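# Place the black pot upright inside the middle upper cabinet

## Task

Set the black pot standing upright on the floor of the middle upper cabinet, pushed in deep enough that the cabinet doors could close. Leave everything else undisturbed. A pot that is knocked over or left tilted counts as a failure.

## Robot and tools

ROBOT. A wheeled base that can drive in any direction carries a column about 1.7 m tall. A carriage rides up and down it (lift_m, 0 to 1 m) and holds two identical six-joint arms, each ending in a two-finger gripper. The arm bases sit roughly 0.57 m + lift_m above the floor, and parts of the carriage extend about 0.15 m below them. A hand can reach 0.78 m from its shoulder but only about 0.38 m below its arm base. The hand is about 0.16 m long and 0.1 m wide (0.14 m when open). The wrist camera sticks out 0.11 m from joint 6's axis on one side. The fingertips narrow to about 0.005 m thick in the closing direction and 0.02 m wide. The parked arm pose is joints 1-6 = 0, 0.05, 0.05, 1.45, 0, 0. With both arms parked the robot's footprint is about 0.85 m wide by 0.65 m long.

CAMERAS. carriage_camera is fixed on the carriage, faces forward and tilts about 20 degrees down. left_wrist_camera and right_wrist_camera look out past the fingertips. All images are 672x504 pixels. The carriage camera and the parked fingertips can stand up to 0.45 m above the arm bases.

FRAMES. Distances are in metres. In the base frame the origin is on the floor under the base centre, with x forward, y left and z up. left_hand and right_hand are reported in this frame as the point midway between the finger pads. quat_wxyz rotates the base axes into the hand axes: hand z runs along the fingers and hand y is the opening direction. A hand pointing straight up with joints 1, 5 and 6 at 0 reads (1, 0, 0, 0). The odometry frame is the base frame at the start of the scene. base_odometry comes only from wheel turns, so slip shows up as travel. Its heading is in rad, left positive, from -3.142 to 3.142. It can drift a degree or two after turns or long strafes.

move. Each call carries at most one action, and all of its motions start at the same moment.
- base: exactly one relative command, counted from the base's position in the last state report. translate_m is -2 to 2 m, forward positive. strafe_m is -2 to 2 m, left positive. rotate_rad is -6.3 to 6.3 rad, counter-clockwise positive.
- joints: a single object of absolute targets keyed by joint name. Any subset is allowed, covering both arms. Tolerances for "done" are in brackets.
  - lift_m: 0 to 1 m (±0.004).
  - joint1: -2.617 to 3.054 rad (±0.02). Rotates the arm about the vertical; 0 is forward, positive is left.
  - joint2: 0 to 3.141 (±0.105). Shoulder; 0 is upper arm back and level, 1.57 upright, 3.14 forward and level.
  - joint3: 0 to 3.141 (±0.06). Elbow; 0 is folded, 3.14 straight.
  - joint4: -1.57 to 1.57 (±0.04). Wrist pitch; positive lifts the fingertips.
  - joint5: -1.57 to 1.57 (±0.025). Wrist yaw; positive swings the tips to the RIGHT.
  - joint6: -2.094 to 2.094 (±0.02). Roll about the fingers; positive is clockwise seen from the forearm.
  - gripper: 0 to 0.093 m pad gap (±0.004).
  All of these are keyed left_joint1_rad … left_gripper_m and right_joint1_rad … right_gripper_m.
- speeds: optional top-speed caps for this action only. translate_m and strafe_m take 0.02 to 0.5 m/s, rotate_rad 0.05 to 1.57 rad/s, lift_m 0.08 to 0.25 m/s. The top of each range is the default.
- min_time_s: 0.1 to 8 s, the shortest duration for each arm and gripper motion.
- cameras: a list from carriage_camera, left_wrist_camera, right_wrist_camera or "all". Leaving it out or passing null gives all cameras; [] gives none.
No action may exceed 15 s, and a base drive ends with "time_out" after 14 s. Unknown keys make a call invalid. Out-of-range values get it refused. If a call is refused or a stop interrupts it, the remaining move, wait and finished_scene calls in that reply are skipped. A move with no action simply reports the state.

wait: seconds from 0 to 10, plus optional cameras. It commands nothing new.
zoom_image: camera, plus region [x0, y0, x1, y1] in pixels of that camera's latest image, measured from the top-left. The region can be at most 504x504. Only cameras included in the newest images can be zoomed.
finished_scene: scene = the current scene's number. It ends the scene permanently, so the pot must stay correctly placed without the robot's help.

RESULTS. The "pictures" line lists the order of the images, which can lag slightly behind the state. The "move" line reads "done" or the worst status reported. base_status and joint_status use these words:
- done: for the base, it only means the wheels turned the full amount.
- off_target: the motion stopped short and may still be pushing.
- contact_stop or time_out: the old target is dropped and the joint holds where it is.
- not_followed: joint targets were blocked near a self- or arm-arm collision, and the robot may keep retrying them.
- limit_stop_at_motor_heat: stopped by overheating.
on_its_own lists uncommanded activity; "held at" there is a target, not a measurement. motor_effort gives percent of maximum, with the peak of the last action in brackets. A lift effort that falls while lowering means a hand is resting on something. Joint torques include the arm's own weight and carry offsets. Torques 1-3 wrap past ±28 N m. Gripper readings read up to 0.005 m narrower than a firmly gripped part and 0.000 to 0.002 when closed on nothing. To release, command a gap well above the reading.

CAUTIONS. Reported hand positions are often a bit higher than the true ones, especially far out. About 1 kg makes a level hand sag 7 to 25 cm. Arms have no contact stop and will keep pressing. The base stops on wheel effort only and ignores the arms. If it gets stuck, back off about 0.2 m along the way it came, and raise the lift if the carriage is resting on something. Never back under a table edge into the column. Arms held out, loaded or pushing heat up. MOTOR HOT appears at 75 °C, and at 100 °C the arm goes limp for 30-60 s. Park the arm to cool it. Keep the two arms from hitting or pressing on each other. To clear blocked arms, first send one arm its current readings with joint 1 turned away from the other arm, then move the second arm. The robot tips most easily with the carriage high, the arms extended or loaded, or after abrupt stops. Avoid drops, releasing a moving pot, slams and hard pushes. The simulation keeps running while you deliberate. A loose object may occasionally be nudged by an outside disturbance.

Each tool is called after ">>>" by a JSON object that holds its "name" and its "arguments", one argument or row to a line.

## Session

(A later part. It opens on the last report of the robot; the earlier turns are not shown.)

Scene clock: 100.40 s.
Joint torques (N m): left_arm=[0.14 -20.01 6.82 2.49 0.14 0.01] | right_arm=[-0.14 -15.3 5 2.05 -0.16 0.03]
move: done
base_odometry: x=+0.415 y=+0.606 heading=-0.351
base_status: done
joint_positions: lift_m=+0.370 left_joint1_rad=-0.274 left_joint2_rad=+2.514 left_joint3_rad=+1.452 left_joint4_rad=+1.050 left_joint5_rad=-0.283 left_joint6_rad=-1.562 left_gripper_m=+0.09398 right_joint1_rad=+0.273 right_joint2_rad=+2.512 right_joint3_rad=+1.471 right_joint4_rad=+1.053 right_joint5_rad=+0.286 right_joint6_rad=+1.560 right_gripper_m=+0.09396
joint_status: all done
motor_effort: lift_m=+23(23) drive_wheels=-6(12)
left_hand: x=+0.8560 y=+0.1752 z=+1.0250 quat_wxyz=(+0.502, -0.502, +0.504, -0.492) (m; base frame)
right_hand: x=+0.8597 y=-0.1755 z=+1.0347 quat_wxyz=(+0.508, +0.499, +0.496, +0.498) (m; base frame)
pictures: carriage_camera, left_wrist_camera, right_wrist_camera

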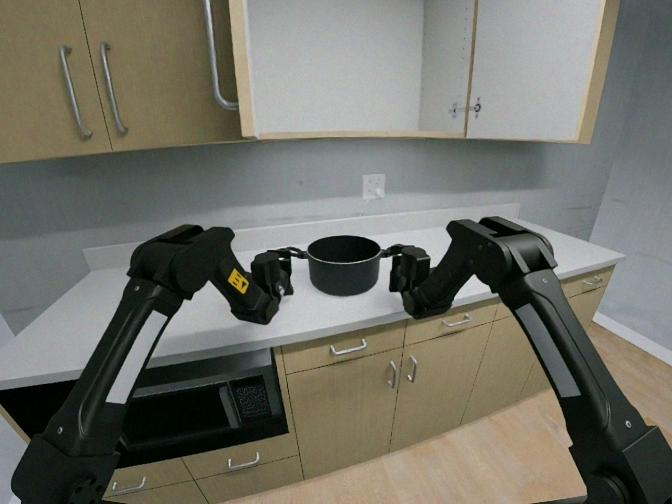

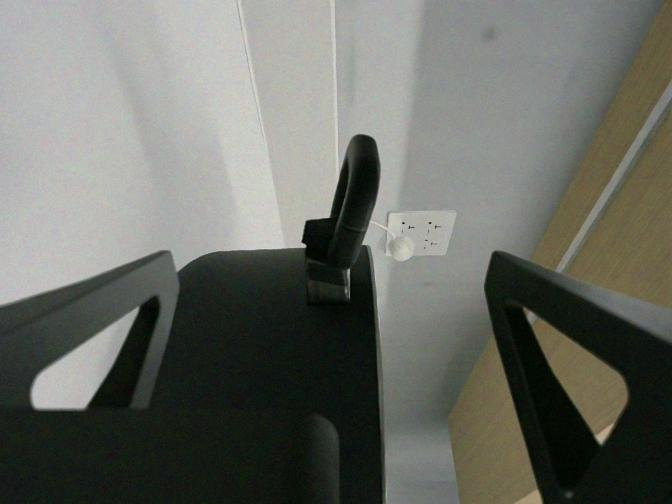

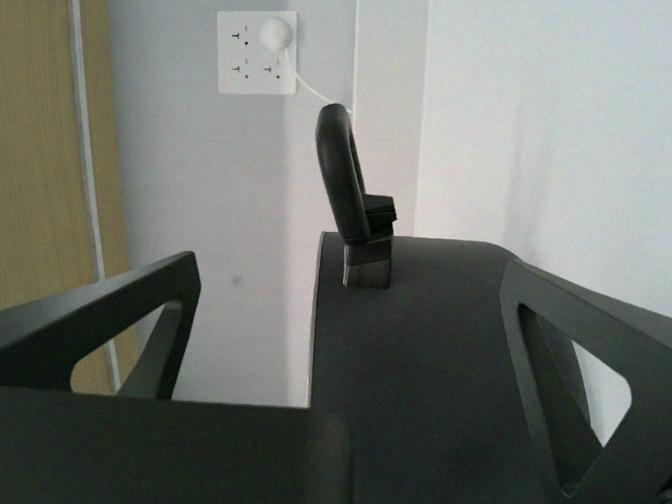

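>>> {"name": "move", "arguments": {
  "base": {"translate_m": 0.035},
  "speeds": {"translate_m": 0.1}
}}

Scene clock: 104.10 s.
Joint torques (N m): left_arm=[-0.03 -19.97 6.76 2.47 0.11 0] | right_arm=[-0.14 -15.38 5.04 2 -0.16 0.03]
move: done
base_odometry: x=+0.447 y=+0.593 heading=-0.352
base_status: done
joint_positions: lift_m=+0.370 left_joint1_rad=-0.273 left_joint2_rad=+2.514 left_joint3_rad=+1.452 left_joint4_rad=+1.050 left_joint5_rad=-0.282 left_joint6_rad=-1.562 left_gripper_m=+0.09398 right_joint1_rad=+0.272 right_joint2_rad=+2.512 right_joint3_rad=+1.471 right_joint4_rad=+1.052 right_joint5_rad=+0.284 right_joint6_rad=+1.560 right_gripper_m=+0.09396
joint_status: not commanded
motor_effort: lift_m=+23(23) drive_wheels=+1(13)
left_hand: x=+0.8562 y=+0.1758 z=+1.0250 quat_wxyz=(+0.502, -0.502, +0.504, -0.492) (m; base frame)
right_hand: x=+0.8597 y=-0.1755 z=+1.0346 quat_wxyz=(+0.507, +0.498, +0.496, +0.498) (m; base frame)
pictures: carriage_camera, left_wrist_camera, right_wrist_camera

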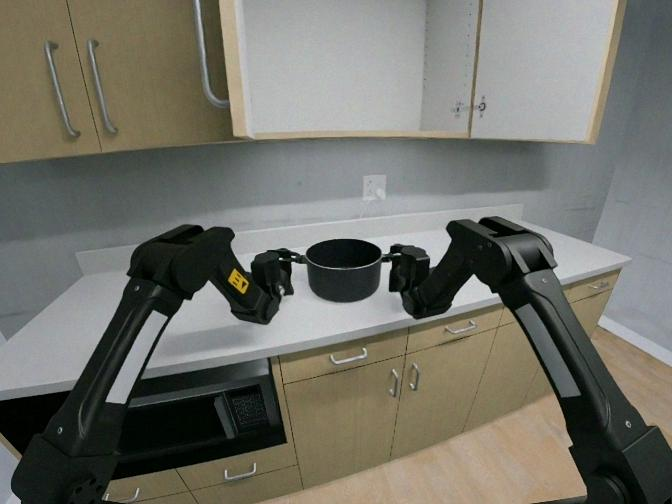

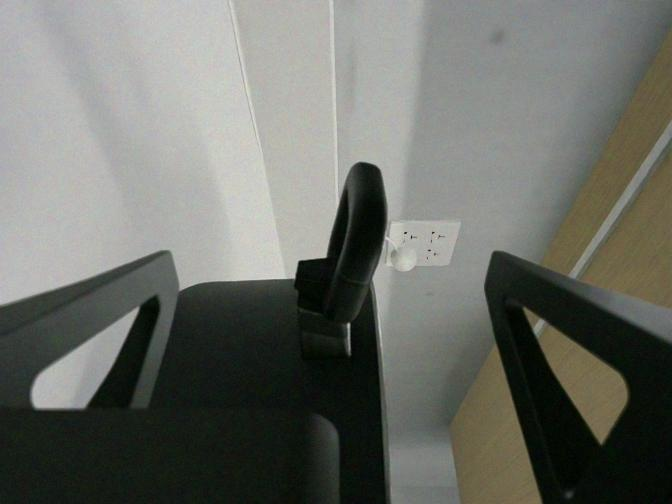

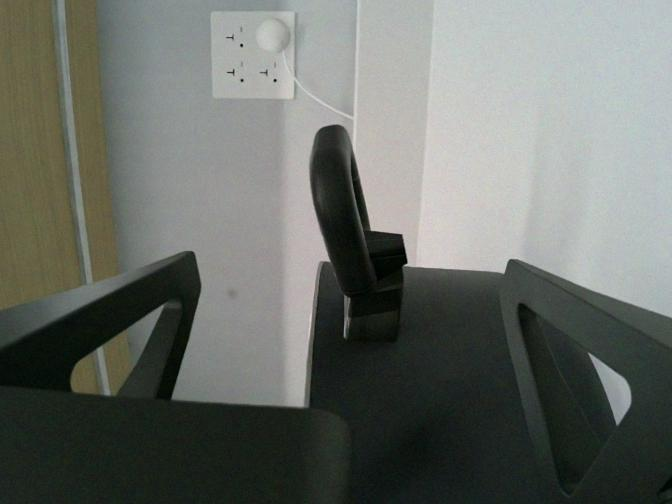

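>>> {"name": "move", "arguments": {
  "base": {"translate_m": 0.025},
  "joints": {"left_joint4_rad": 1.09},
  "speeds": {"translate_m": 0.1}
}}

Scene clock: 107.73 s.
Joint torques (N m): left_arm=[0.03 -19.92 6.75 2.63 0.15 0] | right_arm=[-0.06 -15.15 5.05 2.03 -0.15 0.01]
move: done
base_odometry: x=+0.471 y=+0.585 heading=-0.352
base_status: done
joint_positions: lift_m=+0.370 left_joint1_rad=-0.272 left_joint2_rad=+2.514 left_joint3_rad=+1.452 left_joint4_rad=+1.066 left_joint5_rad=-0.282 left_joint6_rad=-1.562 left_gripper_m=+0.09398 right_joint1_rad=+0.271 right_joint2_rad=+2.512 right_joint3_rad=+1.471 right_joint4_rad=+1.052 right_joint5_rad=+0.284 right_joint6_rad=+1.560 right_gripper_m=+0.09396
joint_status: all done
motor_effort: lift_m=+23(23) drive_wheels=+1(12)
left_hand: x=+0.8563 y=+0.1762 z=+1.0287 quat_wxyz=(+0.505, -0.500, +0.499, -0.496) (m; base frame)
right_hand: x=+0.8599 y=-0.1762 z=+1.0345 quat_wxyz=(+0.508, +0.499, +0.496, +0.497) (m; base frame)
pictures: carriage_camera, left_wrist_camera, right_wrist_camera

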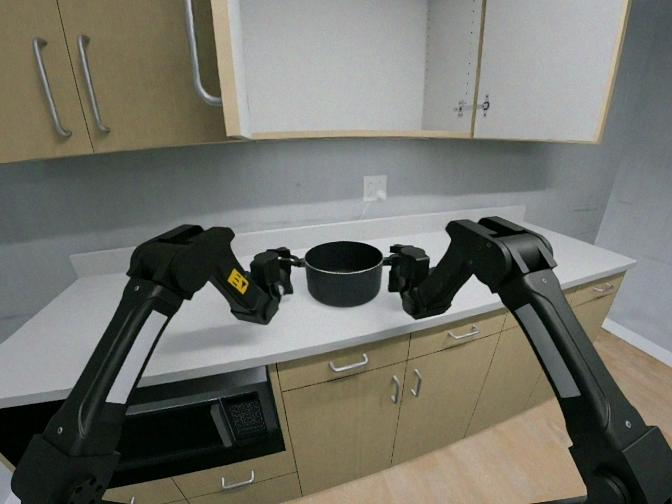

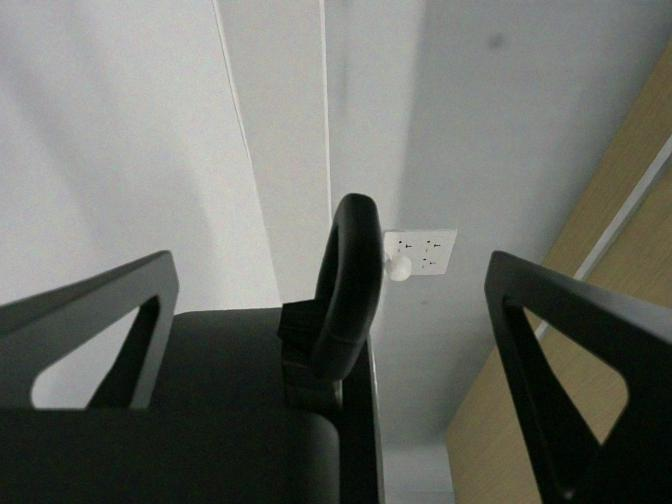

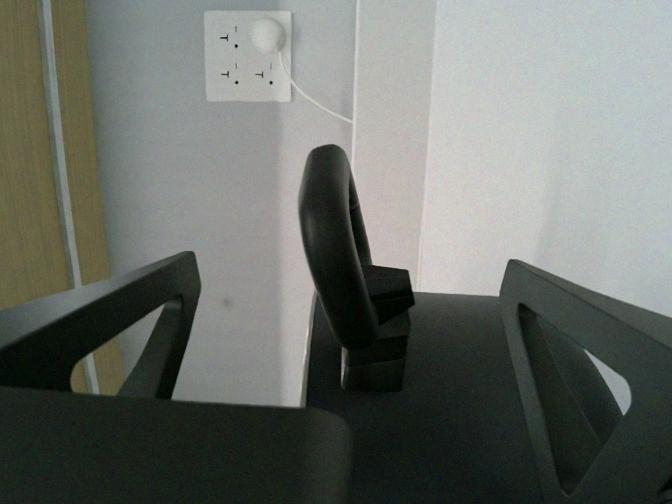

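>>> {"name": "move", "arguments": {
  "base": {"translate_m": 0.005},
  "joints": {"left_gripper_m": 0.04, "right_gripper_m": 0.04},
  "min_time_s": 1.5,
  "speeds": {"translate_m": 0.1}
}}

Scene clock: 110.87 s.
Joint torques (N m): left_arm=[-0.09 -19.93 6.75 2.61 0.12 0.01] | right_arm=[-0.05 -15.19 5.04 2.02 -0.14 0.03]
move: done
base_odometry: x=+0.475 y=+0.583 heading=-0.353
base_status: done
joint_positions: lift_m=+0.370 left_joint1_rad=-0.272 left_joint2_rad=+2.514 left_joint3_rad=+1.452 left_joint4_rad=+1.068 left_joint5_rad=-0.282 left_joint6_rad=-1.562 left_gripper_m=+0.04013 right_joint1_rad=+0.271 right_joint2_rad=+2.512 right_joint3_rad=+1.471 right_joint4_rad=+1.052 right_joint5_rad=+0.284 right_joint6_rad=+1.560 right_gripper_m=+0.04012
joint_status: all done
motor_effort: lift_m=+23(23) drive_wheels=+1(10)
left_hand: x=+0.8563 y=+0.1762 z=+1.0293 quat_wxyz=(+0.506, -0.499, +0.498, -0.497) (m; base frame)
right_hand: x=+0.8599 y=-0.1762 z=+1.0345 quat_wxyz=(+0.508, +0.499, +0.496, +0.498) (m; base frame)
pictures: carriage_camera, left_wrist_camera, right_wrist_camera

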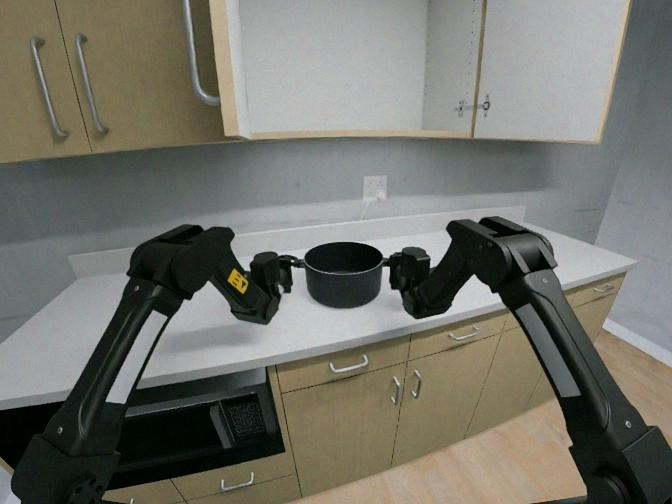

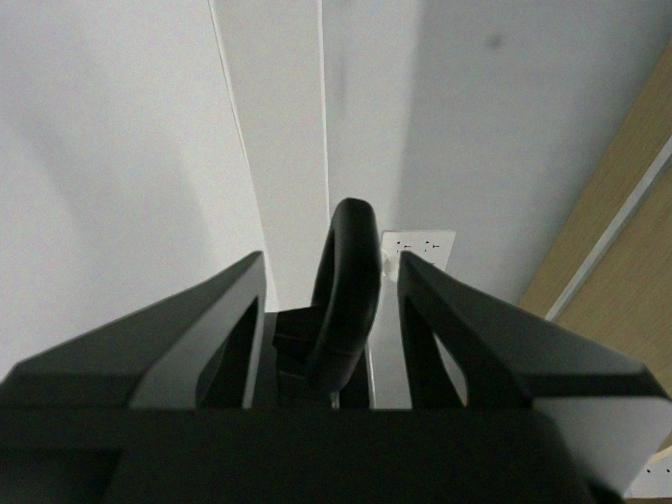

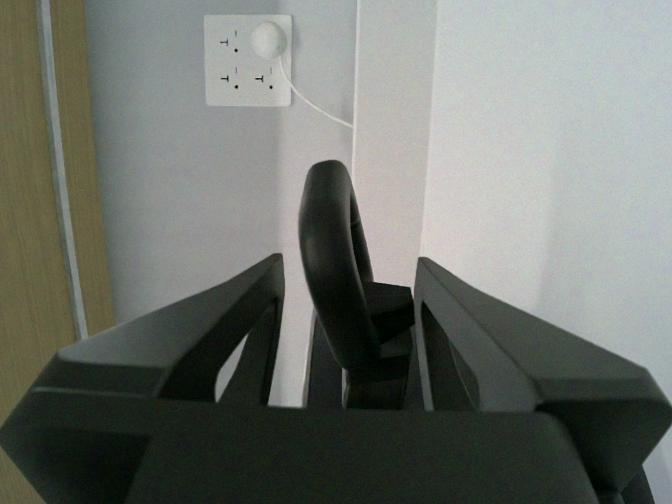

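>>> {"name": "move", "arguments": {
  "joints": {"left_gripper_m": 0.02, "right_gripper_m": 0.02},
  "min_time_s": 1.5
}}

Scene clock: 113.60 s.
Joint torques (N m): left_arm=[-0.03 -19.95 6.71 2.45 0.12 0] | right_arm=[-0.08 -15.21 5.04 2.06 -0.15 0.02]
move: done
base_odometry: x=+0.475 y=+0.583 heading=-0.353
base_status: not commanded
joint_positions: lift_m=+0.370 left_joint1_rad=-0.272 left_joint2_rad=+2.514 left_joint3_rad=+1.452 left_joint4_rad=+1.081 left_joint5_rad=-0.282 left_joint6_rad=-1.562 left_gripper_m=+0.02015 right_joint1_rad=+0.271 right_joint2_rad=+2.512 right_joint3_rad=+1.471 right_joint4_rad=+1.051 right_joint5_rad=+0.284 right_joint6_rad=+1.560 right_gripper_m=+0.02013
joint_status: all done
motor_effort: lift_m=+23(23) drive_wheels=+0(1)
left_hand: x=+0.8562 y=+0.1762 z=+1.0324 quat_wxyz=(+0.508, -0.497, +0.494, -0.501) (m; base frame)
right_hand: x=+0.8599 y=-0.1762 z=+1.0343 quat_wxyz=(+0.507, +0.499, +0.496, +0.497) (m; base frame)
pictures: carriage_camera, left_wrist_camera, right_wrist_camera

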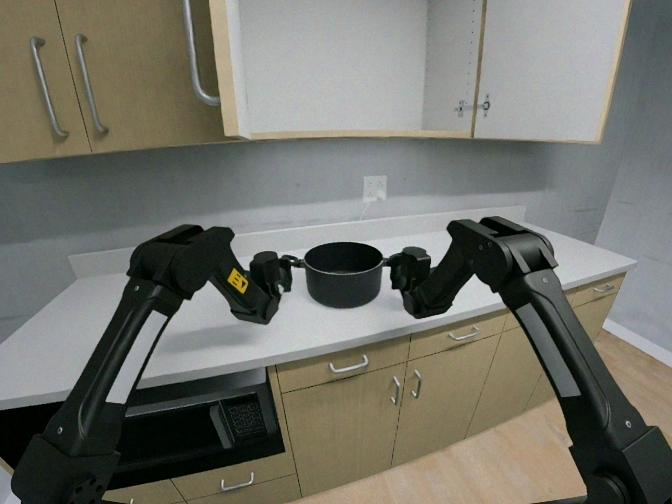

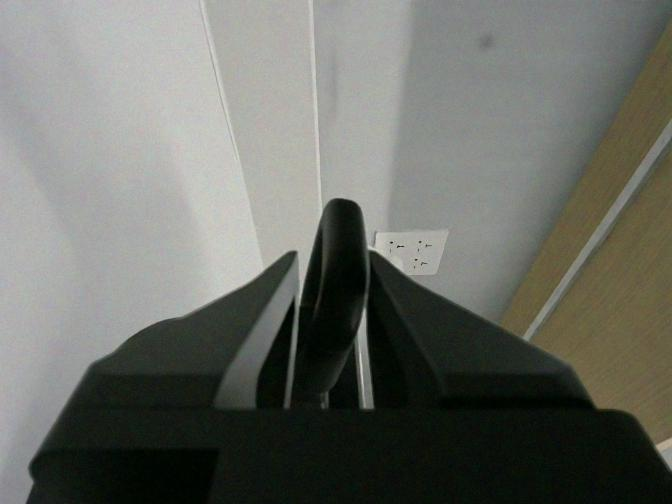

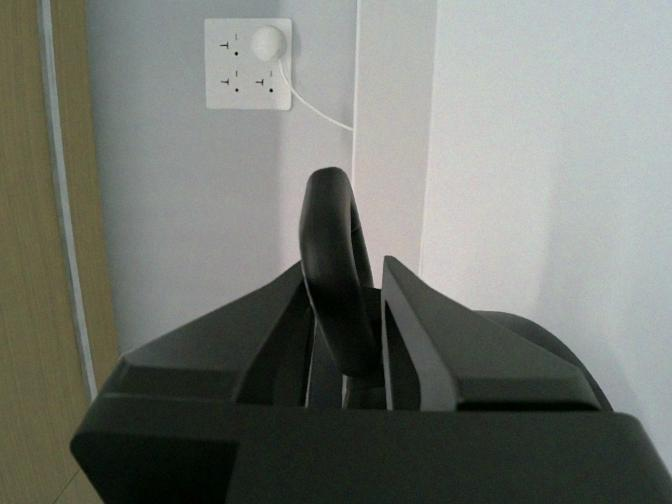

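>>> {"name": "move", "arguments": {
  "joints": {"left_gripper_m": 0.006, "right_gripper_m": 0.006},
  "min_time_s": 1.5
}}

Scene clock: 115.83 s.
Joint torques (N m): left_arm=[-0.05 -19.92 6.78 2.38 0.12 -0.42] | right_arm=[-0.08 -15.2 5.07 2.02 -0.14 0.81]
move: off_target
base_odometry: x=+0.475 y=+0.583 heading=-0.353
base_status: not commanded
joint_positions: lift_m=+0.370 left_joint1_rad=-0.272 left_joint2_rad=+2.514 left_joint3_rad=+1.452 left_joint4_rad=+1.088 left_joint5_rad=-0.282 left_joint6_rad=-1.524 left_gripper_m=+0.01351 right_joint1_rad=+0.271 right_joint2_rad=+2.512 right_joint3_rad=+1.471 right_joint4_rad=+1.053 right_joint5_rad=+0.284 right_joint6_rad=+1.492 right_gripper_m=+0.01398
joint_status: left_gripper_m off_target (ended at +0.01353, target +0.00600); right_gripper_m off_target (ended at +0.01401, target +0.00600)
motor_effort: lift_m=+23(23) drive_wheels=+0(1)
left_hand: x=+0.8562 y=+0.1762 z=+1.0340 quat_wxyz=(+0.518, -0.486, +0.501, -0.493) (m; base frame)
right_hand: x=+0.8599 y=-0.1762 z=+1.0348 quat_wxyz=(+0.524, +0.481, +0.512, +0.480) (m; base frame)
pictures: carriage_camera, left_wrist_camera, right_wrist_camera

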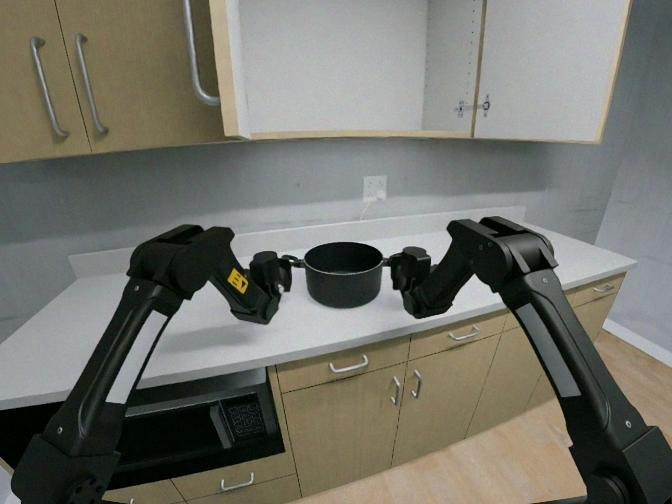

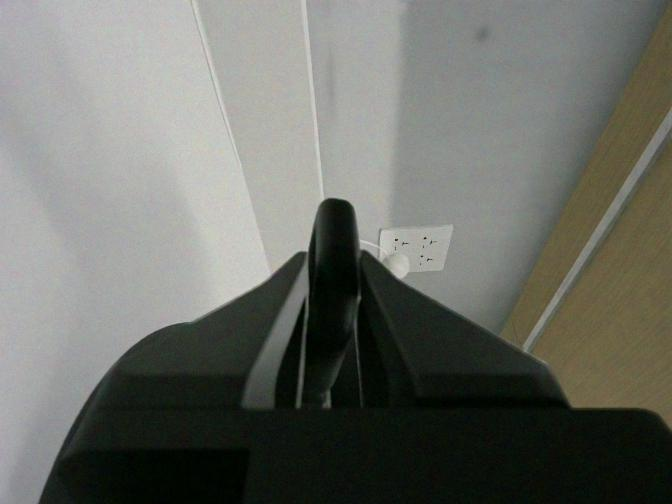

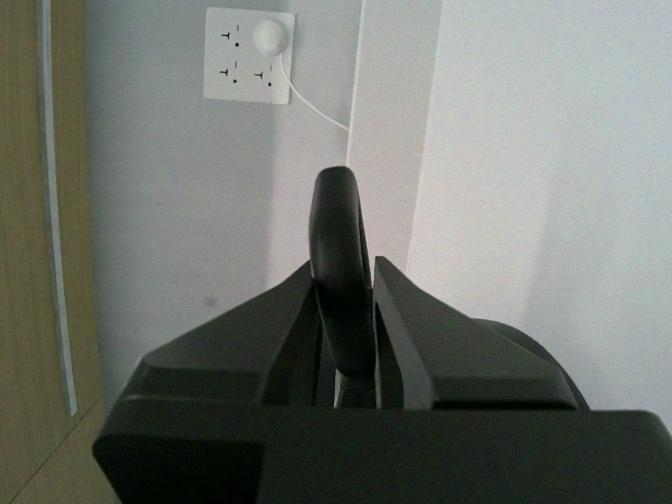

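>>> {"name": "move", "arguments": {
  "joints": {"lift_m": 0.45},
  "speeds": {"lift_m": 0.08},
  "cameras": ["carriage_camera"]
}}

Scene clock: 117.97 s.
Joint torques (N m): left_arm=[-0.08 -19.99 7.34 4.29 0 -0.53] | right_arm=[-0.06 -18.56 6.82 3.7 0.01 0.74]
move: done
base_odometry: x=+0.475 y=+0.583 heading=-0.353
base_status: not commanded
joint_positions: lift_m=+0.450 left_joint1_rad=-0.272 left_joint2_rad=+2.514 left_joint3_rad=+1.445 left_joint4_rad=+0.919 left_joint5_rad=-0.273 left_joint6_rad=-1.513 left_gripper_m=+0.01349 right_joint1_rad=+0.271 right_joint2_rad=+2.546 right_joint3_rad=+1.446 right_joint4_rad=+0.899 right_joint5_rad=+0.273 right_joint6_rad=+1.496 right_gripper_m=+0.01082
joint_status: all done
motor_effort: lift_m=+25(27) drive_wheels=-5(5)
left_hand: x=+0.8526 y=+0.1757 z=+1.0709 quat_wxyz=(+0.486, -0.509, +0.559, -0.439) (m; base frame)
right_hand: x=+0.8497 y=-0.1772 z=+1.0467 quat_wxyz=(+0.479, +0.512, +0.578, +0.418) (m; base frame)
pictures: carriage_camera

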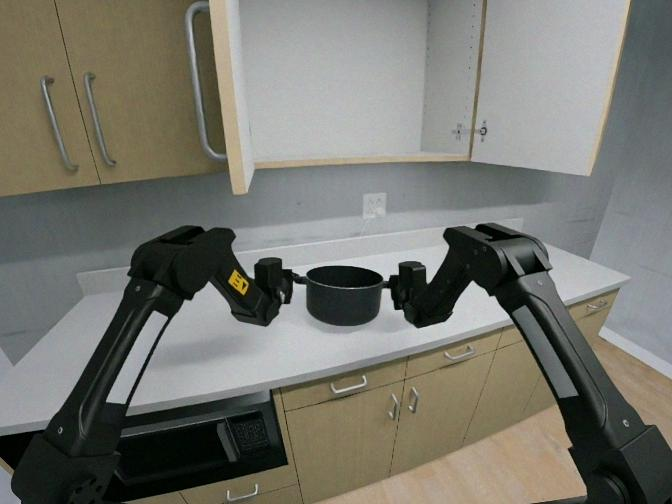

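>>> {"name": "zoom_image", "arguments": {
  "camera": "carriage_camera",
  "region": [230, 230, 450, 350]
}}

Scaled by 2.291 from the camera's 672x504 image, which has a finer 960x720 frame.

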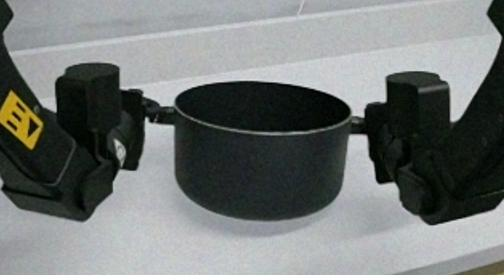

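>>> {"name": "move", "arguments": {
  "joints": {"lift_m": 0.5, "left_joint4_rad": 1.24, "right_joint4_rad": 1.22, "right_joint2_rad": 2.45, "right_joint3_rad": 1.5, "left_joint3_rad": 1.48},
  "speeds": {"lift_m": 0.08},
  "min_time_s": 1.5,
  "cameras": ["carriage_camera"]
}}

>>> {"name": "zoom_image", "arguments": {
  "camera": "carriage_camera",
  "region": [230, 200, 450, 350]
}}

Scene clock: 124.40 s.
Joint torques (N m): left_arm=[-0.05 -20.46 8.66 4.78 -0.05 -0.75] | right_arm=[-0.08 -24.92 9.21 4.29 0.01 0.88]
move: off_target
base_odometry: x=+0.475 y=+0.583 heading=-0.353
base_status: not commanded
joint_positions: lift_m=+0.500 left_joint1_rad=-0.272 left_joint2_rad=+2.519 left_joint3_rad=+1.442 left_joint4_rad=+1.024 left_joint5_rad=-0.266 left_joint6_rad=-1.496 left_gripper_m=+0.01343 right_joint1_rad=+0.271 right_joint2_rad=+2.552 right_joint3_rad=+1.445 right_joint4_rad=+1.005 right_joint5_rad=+0.272 right_joint6_rad=+1.483 right_gripper_m=+0.01068
joint_status: left_joint4_rad off_target (ended at +1.024, target +1.240); right_joint4_rad off_target (ended at +1.005, target +1.220); the others done
motor_effort: lift_m=+25(29) drive_wheels=+0(5)
left_hand: x=+0.8542 y=+0.1741 z=+1.1415 quat_wxyz=(+0.507, -0.488, +0.536, -0.466) (m; base frame)
right_hand: x=+0.8526 y=-0.1762 z=+1.1172 quat_wxyz=(+0.502, +0.494, +0.553, +0.446) (m; base frame)
pictures: carriage_camera

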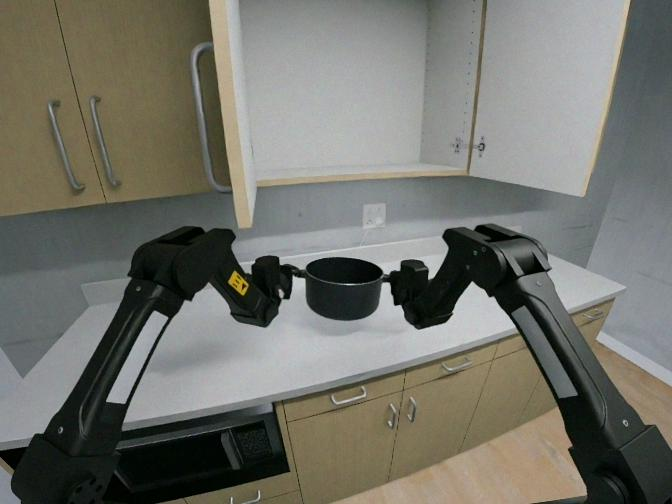

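Scaled by 2.291 from the camera's 672x504 image, which has a finer 960x720 frame.

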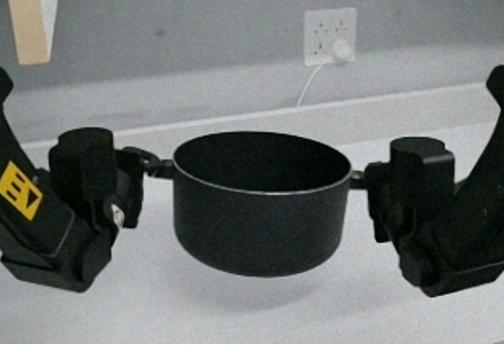

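>>> {"name": "move", "arguments": {
  "base": {"translate_m": -0.45},
  "joints": {"left_joint4_rad": 1.26, "right_joint4_rad": 1.28, "right_joint2_rad": 2.40},
  "speeds": {"translate_m": 0.2},
  "min_time_s": 2,
  "cameras": ["carriage_camera"]
}}

Scene clock: 130.63 s.
Joint torques (N m): left_arm=[-0.12 -20.38 8.64 4.4 -0.06 -0.74] | right_arm=[-0.02 -27.36 9.33 4.62 -0.01 1.11]
move: off_target
MOTOR HOT: joint 2 (shoulder) of the left arm reports 79 °C; the controller stops that arm at 100 °C. To cool a motor, set the load down, stop pushing, or move to a pose that needs little force.
base_odometry: x=+0.053 y=+0.738 heading=-0.353
base_status: done
joint_positions: lift_m=+0.500 left_joint1_rad=-0.272 left_joint2_rad=+2.519 left_joint3_rad=+1.442 left_joint4_rad=+1.077 left_joint5_rad=-0.263 left_joint6_rad=-1.495 left_gripper_m=+0.01342 right_joint1_rad=+0.271 right_joint2_rad=+2.526 right_joint3_rad=+1.445 right_joint4_rad=+1.035 right_joint5_rad=+0.273 right_joint6_rad=+1.464 right_gripper_m=+0.01098
joint_status: left_joint4_rad off_target (ended at +1.077, target +1.260); right_joint2_rad off_target (ended at +2.526, target +2.400); right_joint4_rad off_target (ended at +1.035, target +1.280)
motor_effort: lift_m=+25(25) drive_wheels=-3(12)
left_hand: x=+0.8545 y=+0.1734 z=+1.1544 quat_wxyz=(+0.516, -0.478, +0.521, -0.483) (m; base frame)
right_hand: x=+0.8547 y=-0.1762 z=+1.1408 quat_wxyz=(+0.518, +0.480, +0.540, +0.458) (m; base frame)
pictures: carriage_camera

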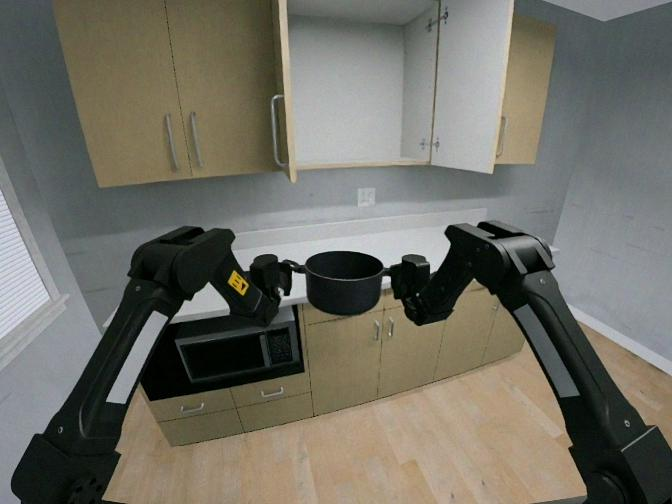

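>>> {"name": "move", "arguments": {
  "base": {"rotate_rad": 0.30},
  "joints": {"left_joint1_rad": -0.314, "left_joint5_rad": -0.314, "left_joint2_rad": 2.085, "left_joint3_rad": 1.16, "left_joint4_rad": 1.185, "right_joint1_rad": 0.314, "right_joint5_rad": 0.314, "right_joint2_rad": 2.03, "right_joint3_rad": 1.175, "right_joint4_rad": 1.245},
  "speeds": {"rotate_rad": 0.25},
  "min_time_s": 2,
  "cameras": []
}}

>>> {"name": "move", "arguments": {
  "base": {"strafe_m": -0.53},
  "joints": {"left_joint1_rad": -0.398, "left_joint5_rad": -0.398, "left_joint2_rad": 1.70, "left_joint3_rad": 0.842, "left_joint4_rad": 1.104, "right_joint1_rad": 0.398, "right_joint5_rad": 0.398, "right_joint2_rad": 1.656, "right_joint3_rad": 0.857, "right_joint4_rad": 1.164},
  "speeds": {"strafe_m": 0.25},
  "min_time_s": 2,
  "cameras": ["carriage_camera"]
}}

Scene clock: 138.57 s.
Joint torques (N m): left_arm=[-0.66 -22.63 6.76 3.87 -0.13 -0.58] | right_arm=[0.34 -24.08 8.02 4.69 0.04 1.37]
move: off_target
MOTOR HOT: still on. Joint 2 (shoulder) of the left arm reports 85 °C.
base_odometry: x=+0.053 y=+0.738 heading=-0.053
base_status: done
joint_positions: lift_m=+0.500 left_joint1_rad=-0.307 left_joint2_rad=+2.178 left_joint3_rad=+1.144 left_joint4_rad=+1.051 left_joint5_rad=-0.296 left_joint6_rad=-1.508 left_gripper_m=+0.01294 right_joint1_rad=+0.308 right_joint2_rad=+2.149 right_joint3_rad=+1.140 right_joint4_rad=+0.994 right_joint5_rad=+0.312 right_joint6_rad=+1.440 right_gripper_m=+0.01159
joint_status: left_joint4_rad off_target (ended at +1.050, target +1.185); right_joint2_rad off_target (ended at +2.149, target +2.030); right_joint4_rad off_target (ended at +0.994, target +1.245); the others done
motor_effort: lift_m=+25(25) drive_wheels=-7(10)
left_hand: x=+0.7963 y=+0.1739 z=+1.2284 quat_wxyz=(+0.516, -0.478, +0.513, -0.492) (m; base frame)
right_hand: x=+0.7943 y=-0.1768 z=+1.2296 quat_wxyz=(+0.530, +0.469, +0.536, +0.461) (m; base frame)
pictures: none
No camera images: "cameras" was empty.

Scene clock: 142.07 s.
Joint torques (N m): left_arm=[-0.79 -17.5 7.27 3.97 -0.11 -0.59] | right_arm=[0.29 -18.54 8.42 4.64 0.07 1.36]
move: off_target
MOTOR HOT: still on. Joint 2 (shoulder) of the left arm reports 85 °C.
base_odometry: x=+0.025 y=+0.209 heading=-0.052
base_status: done
joint_positions: lift_m=+0.500 left_joint1_rad=-0.390 left_joint2_rad=+1.778 left_joint3_rad=+0.824 left_joint4_rad=+0.957 left_joint5_rad=-0.384 left_joint6_rad=-1.508 left_gripper_m=+0.01294 right_joint1_rad=+0.392 right_joint2_rad=+1.753 right_joint3_rad=+0.820 right_joint4_rad=+0.916 right_joint5_rad=+0.394 right_joint6_rad=+1.440 right_gripper_m=+0.01159
joint_status: left_joint4_rad off_target (ended at +0.957, target +1.104); right_joint4_rad off_target (ended at +0.916, target +1.164); the others done
motor_effort: lift_m=+25(25) drive_wheels=-6(11)
left_hand: x=+0.7080 y=+0.1735 z=+1.2813 quat_wxyz=(+0.514, -0.482, +0.516, -0.487) (m; base frame)
right_hand: x=+0.7050 y=-0.1754 z=+1.2819 quat_wxyz=(+0.529, +0.469, +0.537, +0.460) (m; base frame)
pictures: carriage_camera

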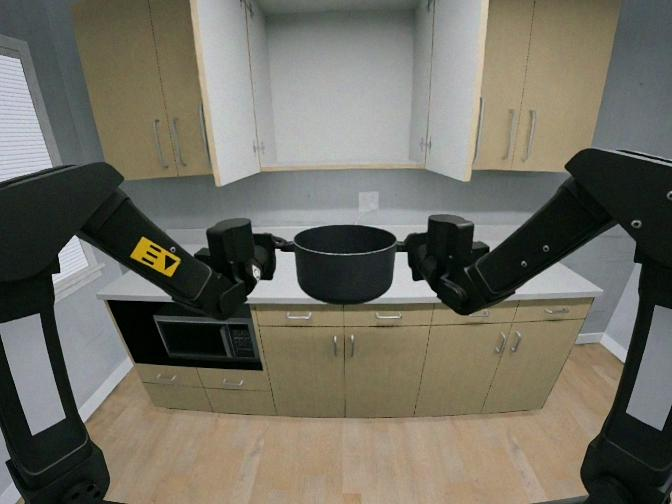

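>>> {"name": "move", "arguments": {
  "base": {"translate_m": 0.38},
  "joints": {"lift_m": 0.81, "right_joint4_rad": 1.19},
  "speeds": {"translate_m": 0.2, "lift_m": 0.15},
  "cameras": ["carriage_camera"]
}}

Scene clock: 147.73 s.
Joint torques (N m): left_arm=[-0.79 -15.66 8.16 3.95 -0.09 -0.63] | right_arm=[0.28 -17.18 9.18 4.76 0.04 1.38]
move: off_target
MOTOR HOT: still on. Joint 2 (shoulder) of the left arm reports 84 °C.
base_odometry: x=+0.405 y=+0.189 heading=-0.053
base_status: done
joint_positions: lift_m=+0.810 left_joint1_rad=-0.390 left_joint2_rad=+1.761 left_joint3_rad=+0.815 left_joint4_rad=+0.957 left_joint5_rad=-0.384 left_joint6_rad=-1.505 left_gripper_m=+0.01282 right_joint1_rad=+0.392 right_joint2_rad=+1.741 right_joint3_rad=+0.810 right_joint4_rad=+0.928 right_joint5_rad=+0.394 right_joint6_rad=+1.440 right_gripper_m=+0.01161
joint_status: right_joint4_rad off_target (ended at +0.928, target +1.190); the others done
motor_effort: lift_m=+25(30) drive_wheels=-6(11)
left_hand: x=+0.7052 y=+0.1747 z=+1.5957 quat_wxyz=(+0.516, -0.480, +0.514, -0.488) (m; base frame)
right_hand: x=+0.7025 y=-0.1764 z=+1.5964 quat_wxyz=(+0.532, +0.467, +0.532, +0.465) (m; base frame)
pictures: carriage_camera

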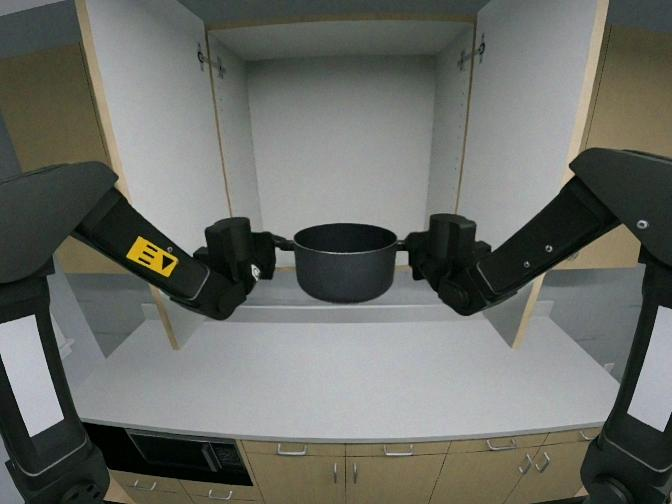

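>>> {"name": "move", "arguments": {
  "base": {"translate_m": 0.15},
  "joints": {"left_joint1_rad": -0.3233, "left_joint5_rad": -0.3233, "left_joint2_rad": 1.897, "left_joint3_rad": 1.157, "left_joint4_rad": 0.985, "right_joint1_rad": 0.3233, "right_joint5_rad": 0.3233, "right_joint2_rad": 1.862, "right_joint3_rad": 1.177, "right_joint4_rad": 1.097},
  "speeds": {"translate_m": 0.15},
  "min_time_s": 1.5,
  "cameras": []
}}

>>> {"name": "move", "arguments": {
  "base": {"translate_m": 0.15},
  "joints": {"left_joint1_rad": -0.272, "left_joint5_rad": -0.272, "left_joint2_rad": 2.137, "left_joint3_rad": 1.55, "left_joint4_rad": 0.857, "right_joint1_rad": 0.272, "right_joint5_rad": 0.272, "right_joint2_rad": 2.082, "right_joint3_rad": 1.565, "right_joint4_rad": 0.952},
  "speeds": {"translate_m": 0.15},
  "min_time_s": 1.5,
  "cameras": ["carriage_camera", "left_wrist_camera"]
}}

Scene clock: 152.83 s.
Joint torques (N m): left_arm=[0.53 -14.5 11.47 3.92 0.03 -0.7] | right_arm=[-0.54 -15.84 13.27 4.73 -0.07 1.36]
move: off_target
MOTOR HOT: still on. Joint 2 (shoulder) of the left arm reports 82 °C.
base_odometry: x=+0.555 y=+0.181 heading=-0.054
base_status: done
joint_positions: lift_m=+0.810 left_joint1_rad=-0.330 left_joint2_rad=+1.925 left_joint3_rad=+1.098 left_joint4_rad=+0.843 left_joint5_rad=-0.322 left_joint6_rad=-1.498 left_gripper_m=+0.01282 right_joint1_rad=+0.329 right_joint2_rad=+1.913 right_joint3_rad=+1.081 right_joint4_rad=+0.842 right_joint5_rad=+0.329 right_joint6_rad=+1.440 right_gripper_m=+0.01161
joint_status: left_joint4_rad off_target (ended at +0.843, target +0.985); right_joint3_rad off_target (ended at +1.081, target +1.177); right_joint4_rad off_target (ended at +0.842, target +1.097); the others done
motor_effort: lift_m=+25(25) drive_wheels=-6(11)
left_hand: x=+0.7689 y=+0.1742 z=+1.6093 quat_wxyz=(+0.519, -0.477, +0.514, -0.489) (m; base frame)
right_hand: x=+0.7655 y=-0.1772 z=+1.6076 quat_wxyz=(+0.534, +0.465, +0.528, +0.469) (m; base frame)
pictures: none
No camera images: "cameras" was empty.

Scene clock: 154.77 s.
Joint torques (N m): left_arm=[0.39 -17.7 12.18 3.89 -0.02 -0.7] | right_arm=[-0.21 -19.43 14.2 4.68 -0.12 1.39]
move: off_target
MOTOR HOT: still on. Joint 2 (shoulder) of the left arm reports 82 °C.
base_odometry: x=+0.704 y=+0.172 heading=-0.055
base_status: done
joint_positions: lift_m=+0.810 left_joint1_rad=-0.276 left_joint2_rad=+2.170 left_joint3_rad=+1.487 left_joint4_rad=+0.719 left_joint5_rad=-0.265 left_joint6_rad=-1.498 left_gripper_m=+0.01282 right_joint1_rad=+0.274 right_joint2_rad=+2.143 right_joint3_rad=+1.462 right_joint4_rad=+0.701 right_joint5_rad=+0.283 right_joint6_rad=+1.437 right_gripper_m=+0.01173
joint_status: left_joint3_rad off_target (ended at +1.488, target +1.550); left_joint4_rad off_target (ended at +0.719, target +0.857); right_joint3_rad off_target (ended at +1.462, target +1.565); right_joint4_rad off_target (ended at +0.701, target +0.952); the others done
motor_effort: lift_m=+25(25) drive_wheels=+20(22)
left_hand: x=+0.8474 y=+0.1731 z=+1.6160 quat_wxyz=(+0.522, -0.473, +0.509, -0.495) (m; base frame)
right_hand: x=+0.8423 y=-0.1794 z=+1.6168 quat_wxyz=(+0.538, +0.465, +0.524, +0.469) (m; base frame)
pictures: carriage_camera, left_wrist_camera

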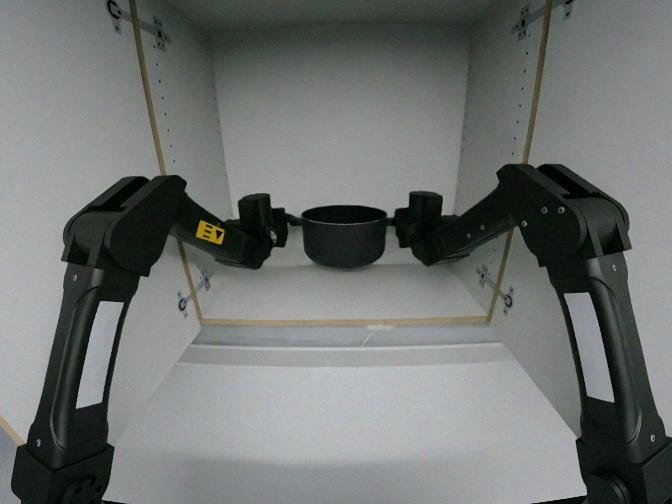

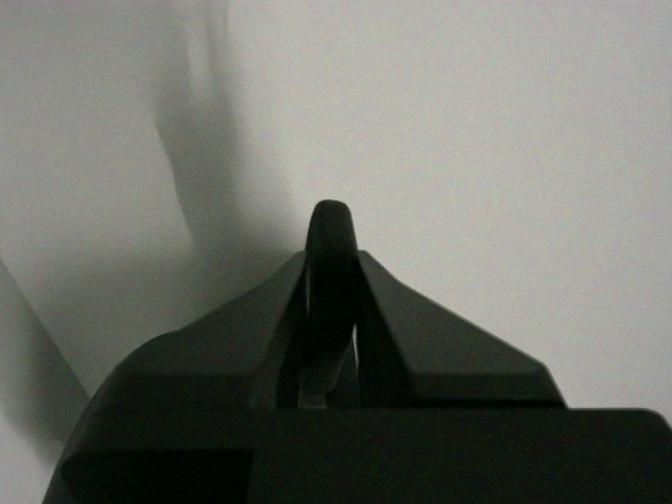

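>>> {"name": "zoom_image", "arguments": {
  "camera": "carriage_camera",
  "region": [180, 180, 510, 360]
}}

Scaled by 1.527 from the camera's 672x504 image, which has a finer 960x720 frame.

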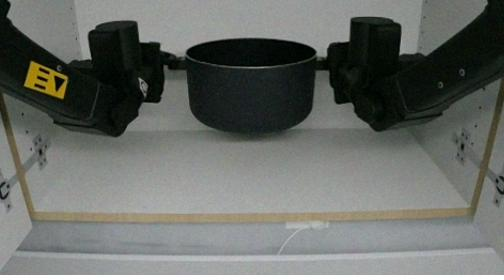

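>>> {"name": "move", "arguments": {
  "joints": {"lift_m": 0.76},
  "speeds": {"lift_m": 0.08},
  "cameras": ["carriage_camera"]
}}

Scene clock: 159.87 s.
Joint torques (N m): left_arm=[0.5 -18 11.63 3.71 0.18 -0.77] | right_arm=[-0.17 -19.47 13.49 4.59 -0.28 1.42]
move: done
MOTOR HOT: still on. Joint 2 (shoulder) of the left arm reports 83 °C.
base_odometry: x=+0.704 y=+0.172 heading=-0.054
base_status: not commanded
joint_positions: lift_m=+0.760 left_joint1_rad=-0.277 left_joint2_rad=+2.173 left_joint3_rad=+1.493 left_joint4_rad=+0.734 left_joint5_rad=-0.285 left_joint6_rad=-1.493 left_gripper_m=+0.01282 right_joint1_rad=+0.272 right_joint2_rad=+2.144 right_joint3_rad=+1.471 right_joint4_rad=+0.710 right_joint5_rad=+0.296 right_joint6_rad=+1.434 right_gripper_m=+0.01178
joint_status: all done
motor_effort: lift_m=+22(23) drive_wheels=+0(20)
left_hand: x=+0.8480 y=+0.1758 z=+1.5709 quat_wxyz=(+0.531, -0.474, +0.500, -0.494) (m; base frame)
right_hand: x=+0.8433 y=-0.1821 z=+1.5723 quat_wxyz=(+0.545, +0.465, +0.516, +0.469) (m; base frame)
pictures: carriage_camera

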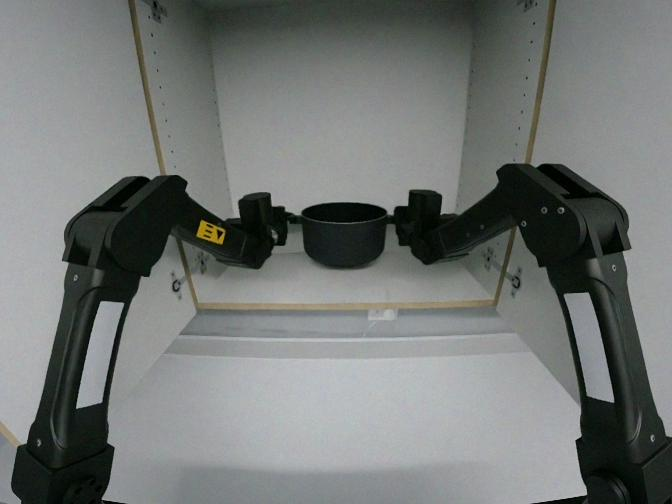

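>>> {"name": "move", "arguments": {
  "joints": {"lift_m": 0.74},
  "speeds": {"lift_m": 0.08},
  "cameras": ["carriage_camera"]
}}

Scene clock: 161.10 s.
Joint torques (N m): left_arm=[0.42 -17.98 11.43 3.58 0.17 -0.78] | right_arm=[-0.13 -19.59 13.35 4.46 -0.3 1.44]
move: done
MOTOR HOT: still on. Joint 2 (shoulder) of the left arm reports 82 °C.
base_odometry: x=+0.704 y=+0.172 heading=-0.054
base_status: not commanded
joint_positions: lift_m=+0.740 left_joint1_rad=-0.277 left_joint2_rad=+2.173 left_joint3_rad=+1.497 left_joint4_rad=+0.744 left_joint5_rad=-0.286 left_joint6_rad=-1.490 left_gripper_m=+0.01282 right_joint1_rad=+0.272 right_joint2_rad=+2.144 right_joint3_rad=+1.473 right_joint4_rad=+0.720 right_joint5_rad=+0.295 right_joint6_rad=+1.434 right_gripper_m=+0.01180
joint_status: all done
motor_effort: lift_m=+23(23) drive_wheels=+2(2)
left_hand: x=+0.8481 y=+0.1759 z=+1.5548 quat_wxyz=(+0.534, -0.471, +0.496, -0.497) (m; base frame)
right_hand: x=+0.8435 y=-0.1819 z=+1.5557 quat_wxyz=(+0.547, +0.463, +0.512, +0.473) (m; base frame)
pictures: carriage_camera

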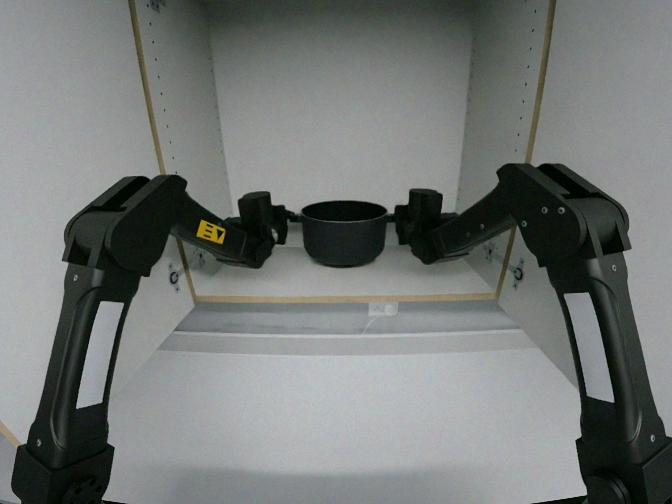

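>>> {"name": "move", "arguments": {
  "joints": {"lift_m": 0.70},
  "speeds": {"lift_m": 0.08},
  "cameras": ["carriage_camera"]
}}

Scene clock: 163.70 s.
Joint torques (N m): left_arm=[0.42 -17.99 11.12 3.33 0.17 -0.81] | right_arm=[-0.16 -19.66 13.01 4.21 -0.26 1.5]
move: done
MOTOR HOT: still on. Joint 2 (shoulder) of the left arm reports 81 °C.
base_odometry: x=+0.704 y=+0.172 heading=-0.054
base_status: not commanded
joint_positions: lift_m=+0.700 left_joint1_rad=-0.277 left_joint2_rad=+2.173 left_joint3_rad=+1.499 left_joint4_rad=+0.766 left_joint5_rad=-0.284 left_joint6_rad=-1.488 left_gripper_m=+0.01281 right_joint1_rad=+0.272 right_joint2_rad=+2.144 right_joint3_rad=+1.476 right_joint4_rad=+0.744 right_joint5_rad=+0.292 right_joint6_rad=+1.429 right_gripper_m=+0.01196
joint_status: all done
motor_effort: lift_m=+21(22) drive_wheels=+1(2)
left_hand: x=+0.8479 y=+0.1755 z=+1.5215 quat_wxyz=(+0.538, -0.465, +0.489, -0.505) (m; base frame)
right_hand: x=+0.8434 y=-0.1815 z=+1.5230 quat_wxyz=(+0.553, +0.457, +0.505, +0.480) (m; base frame)
pictures: carriage_camera

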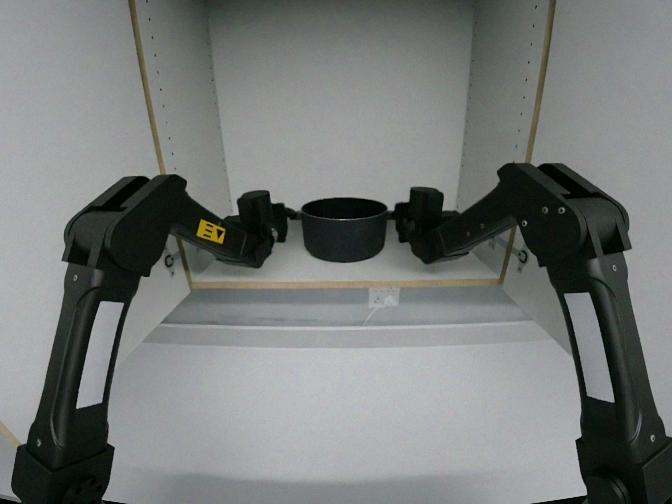

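>>> {"name": "zoom_image", "arguments": {
  "camera": "carriage_camera",
  "region": [230, 170, 470, 310]
}}

Scaled by 2.100 from the camera's 672x504 image, which has a finer 960x720 frame.

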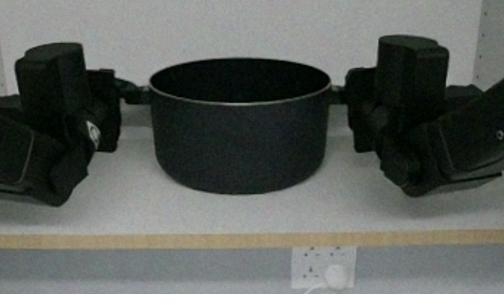

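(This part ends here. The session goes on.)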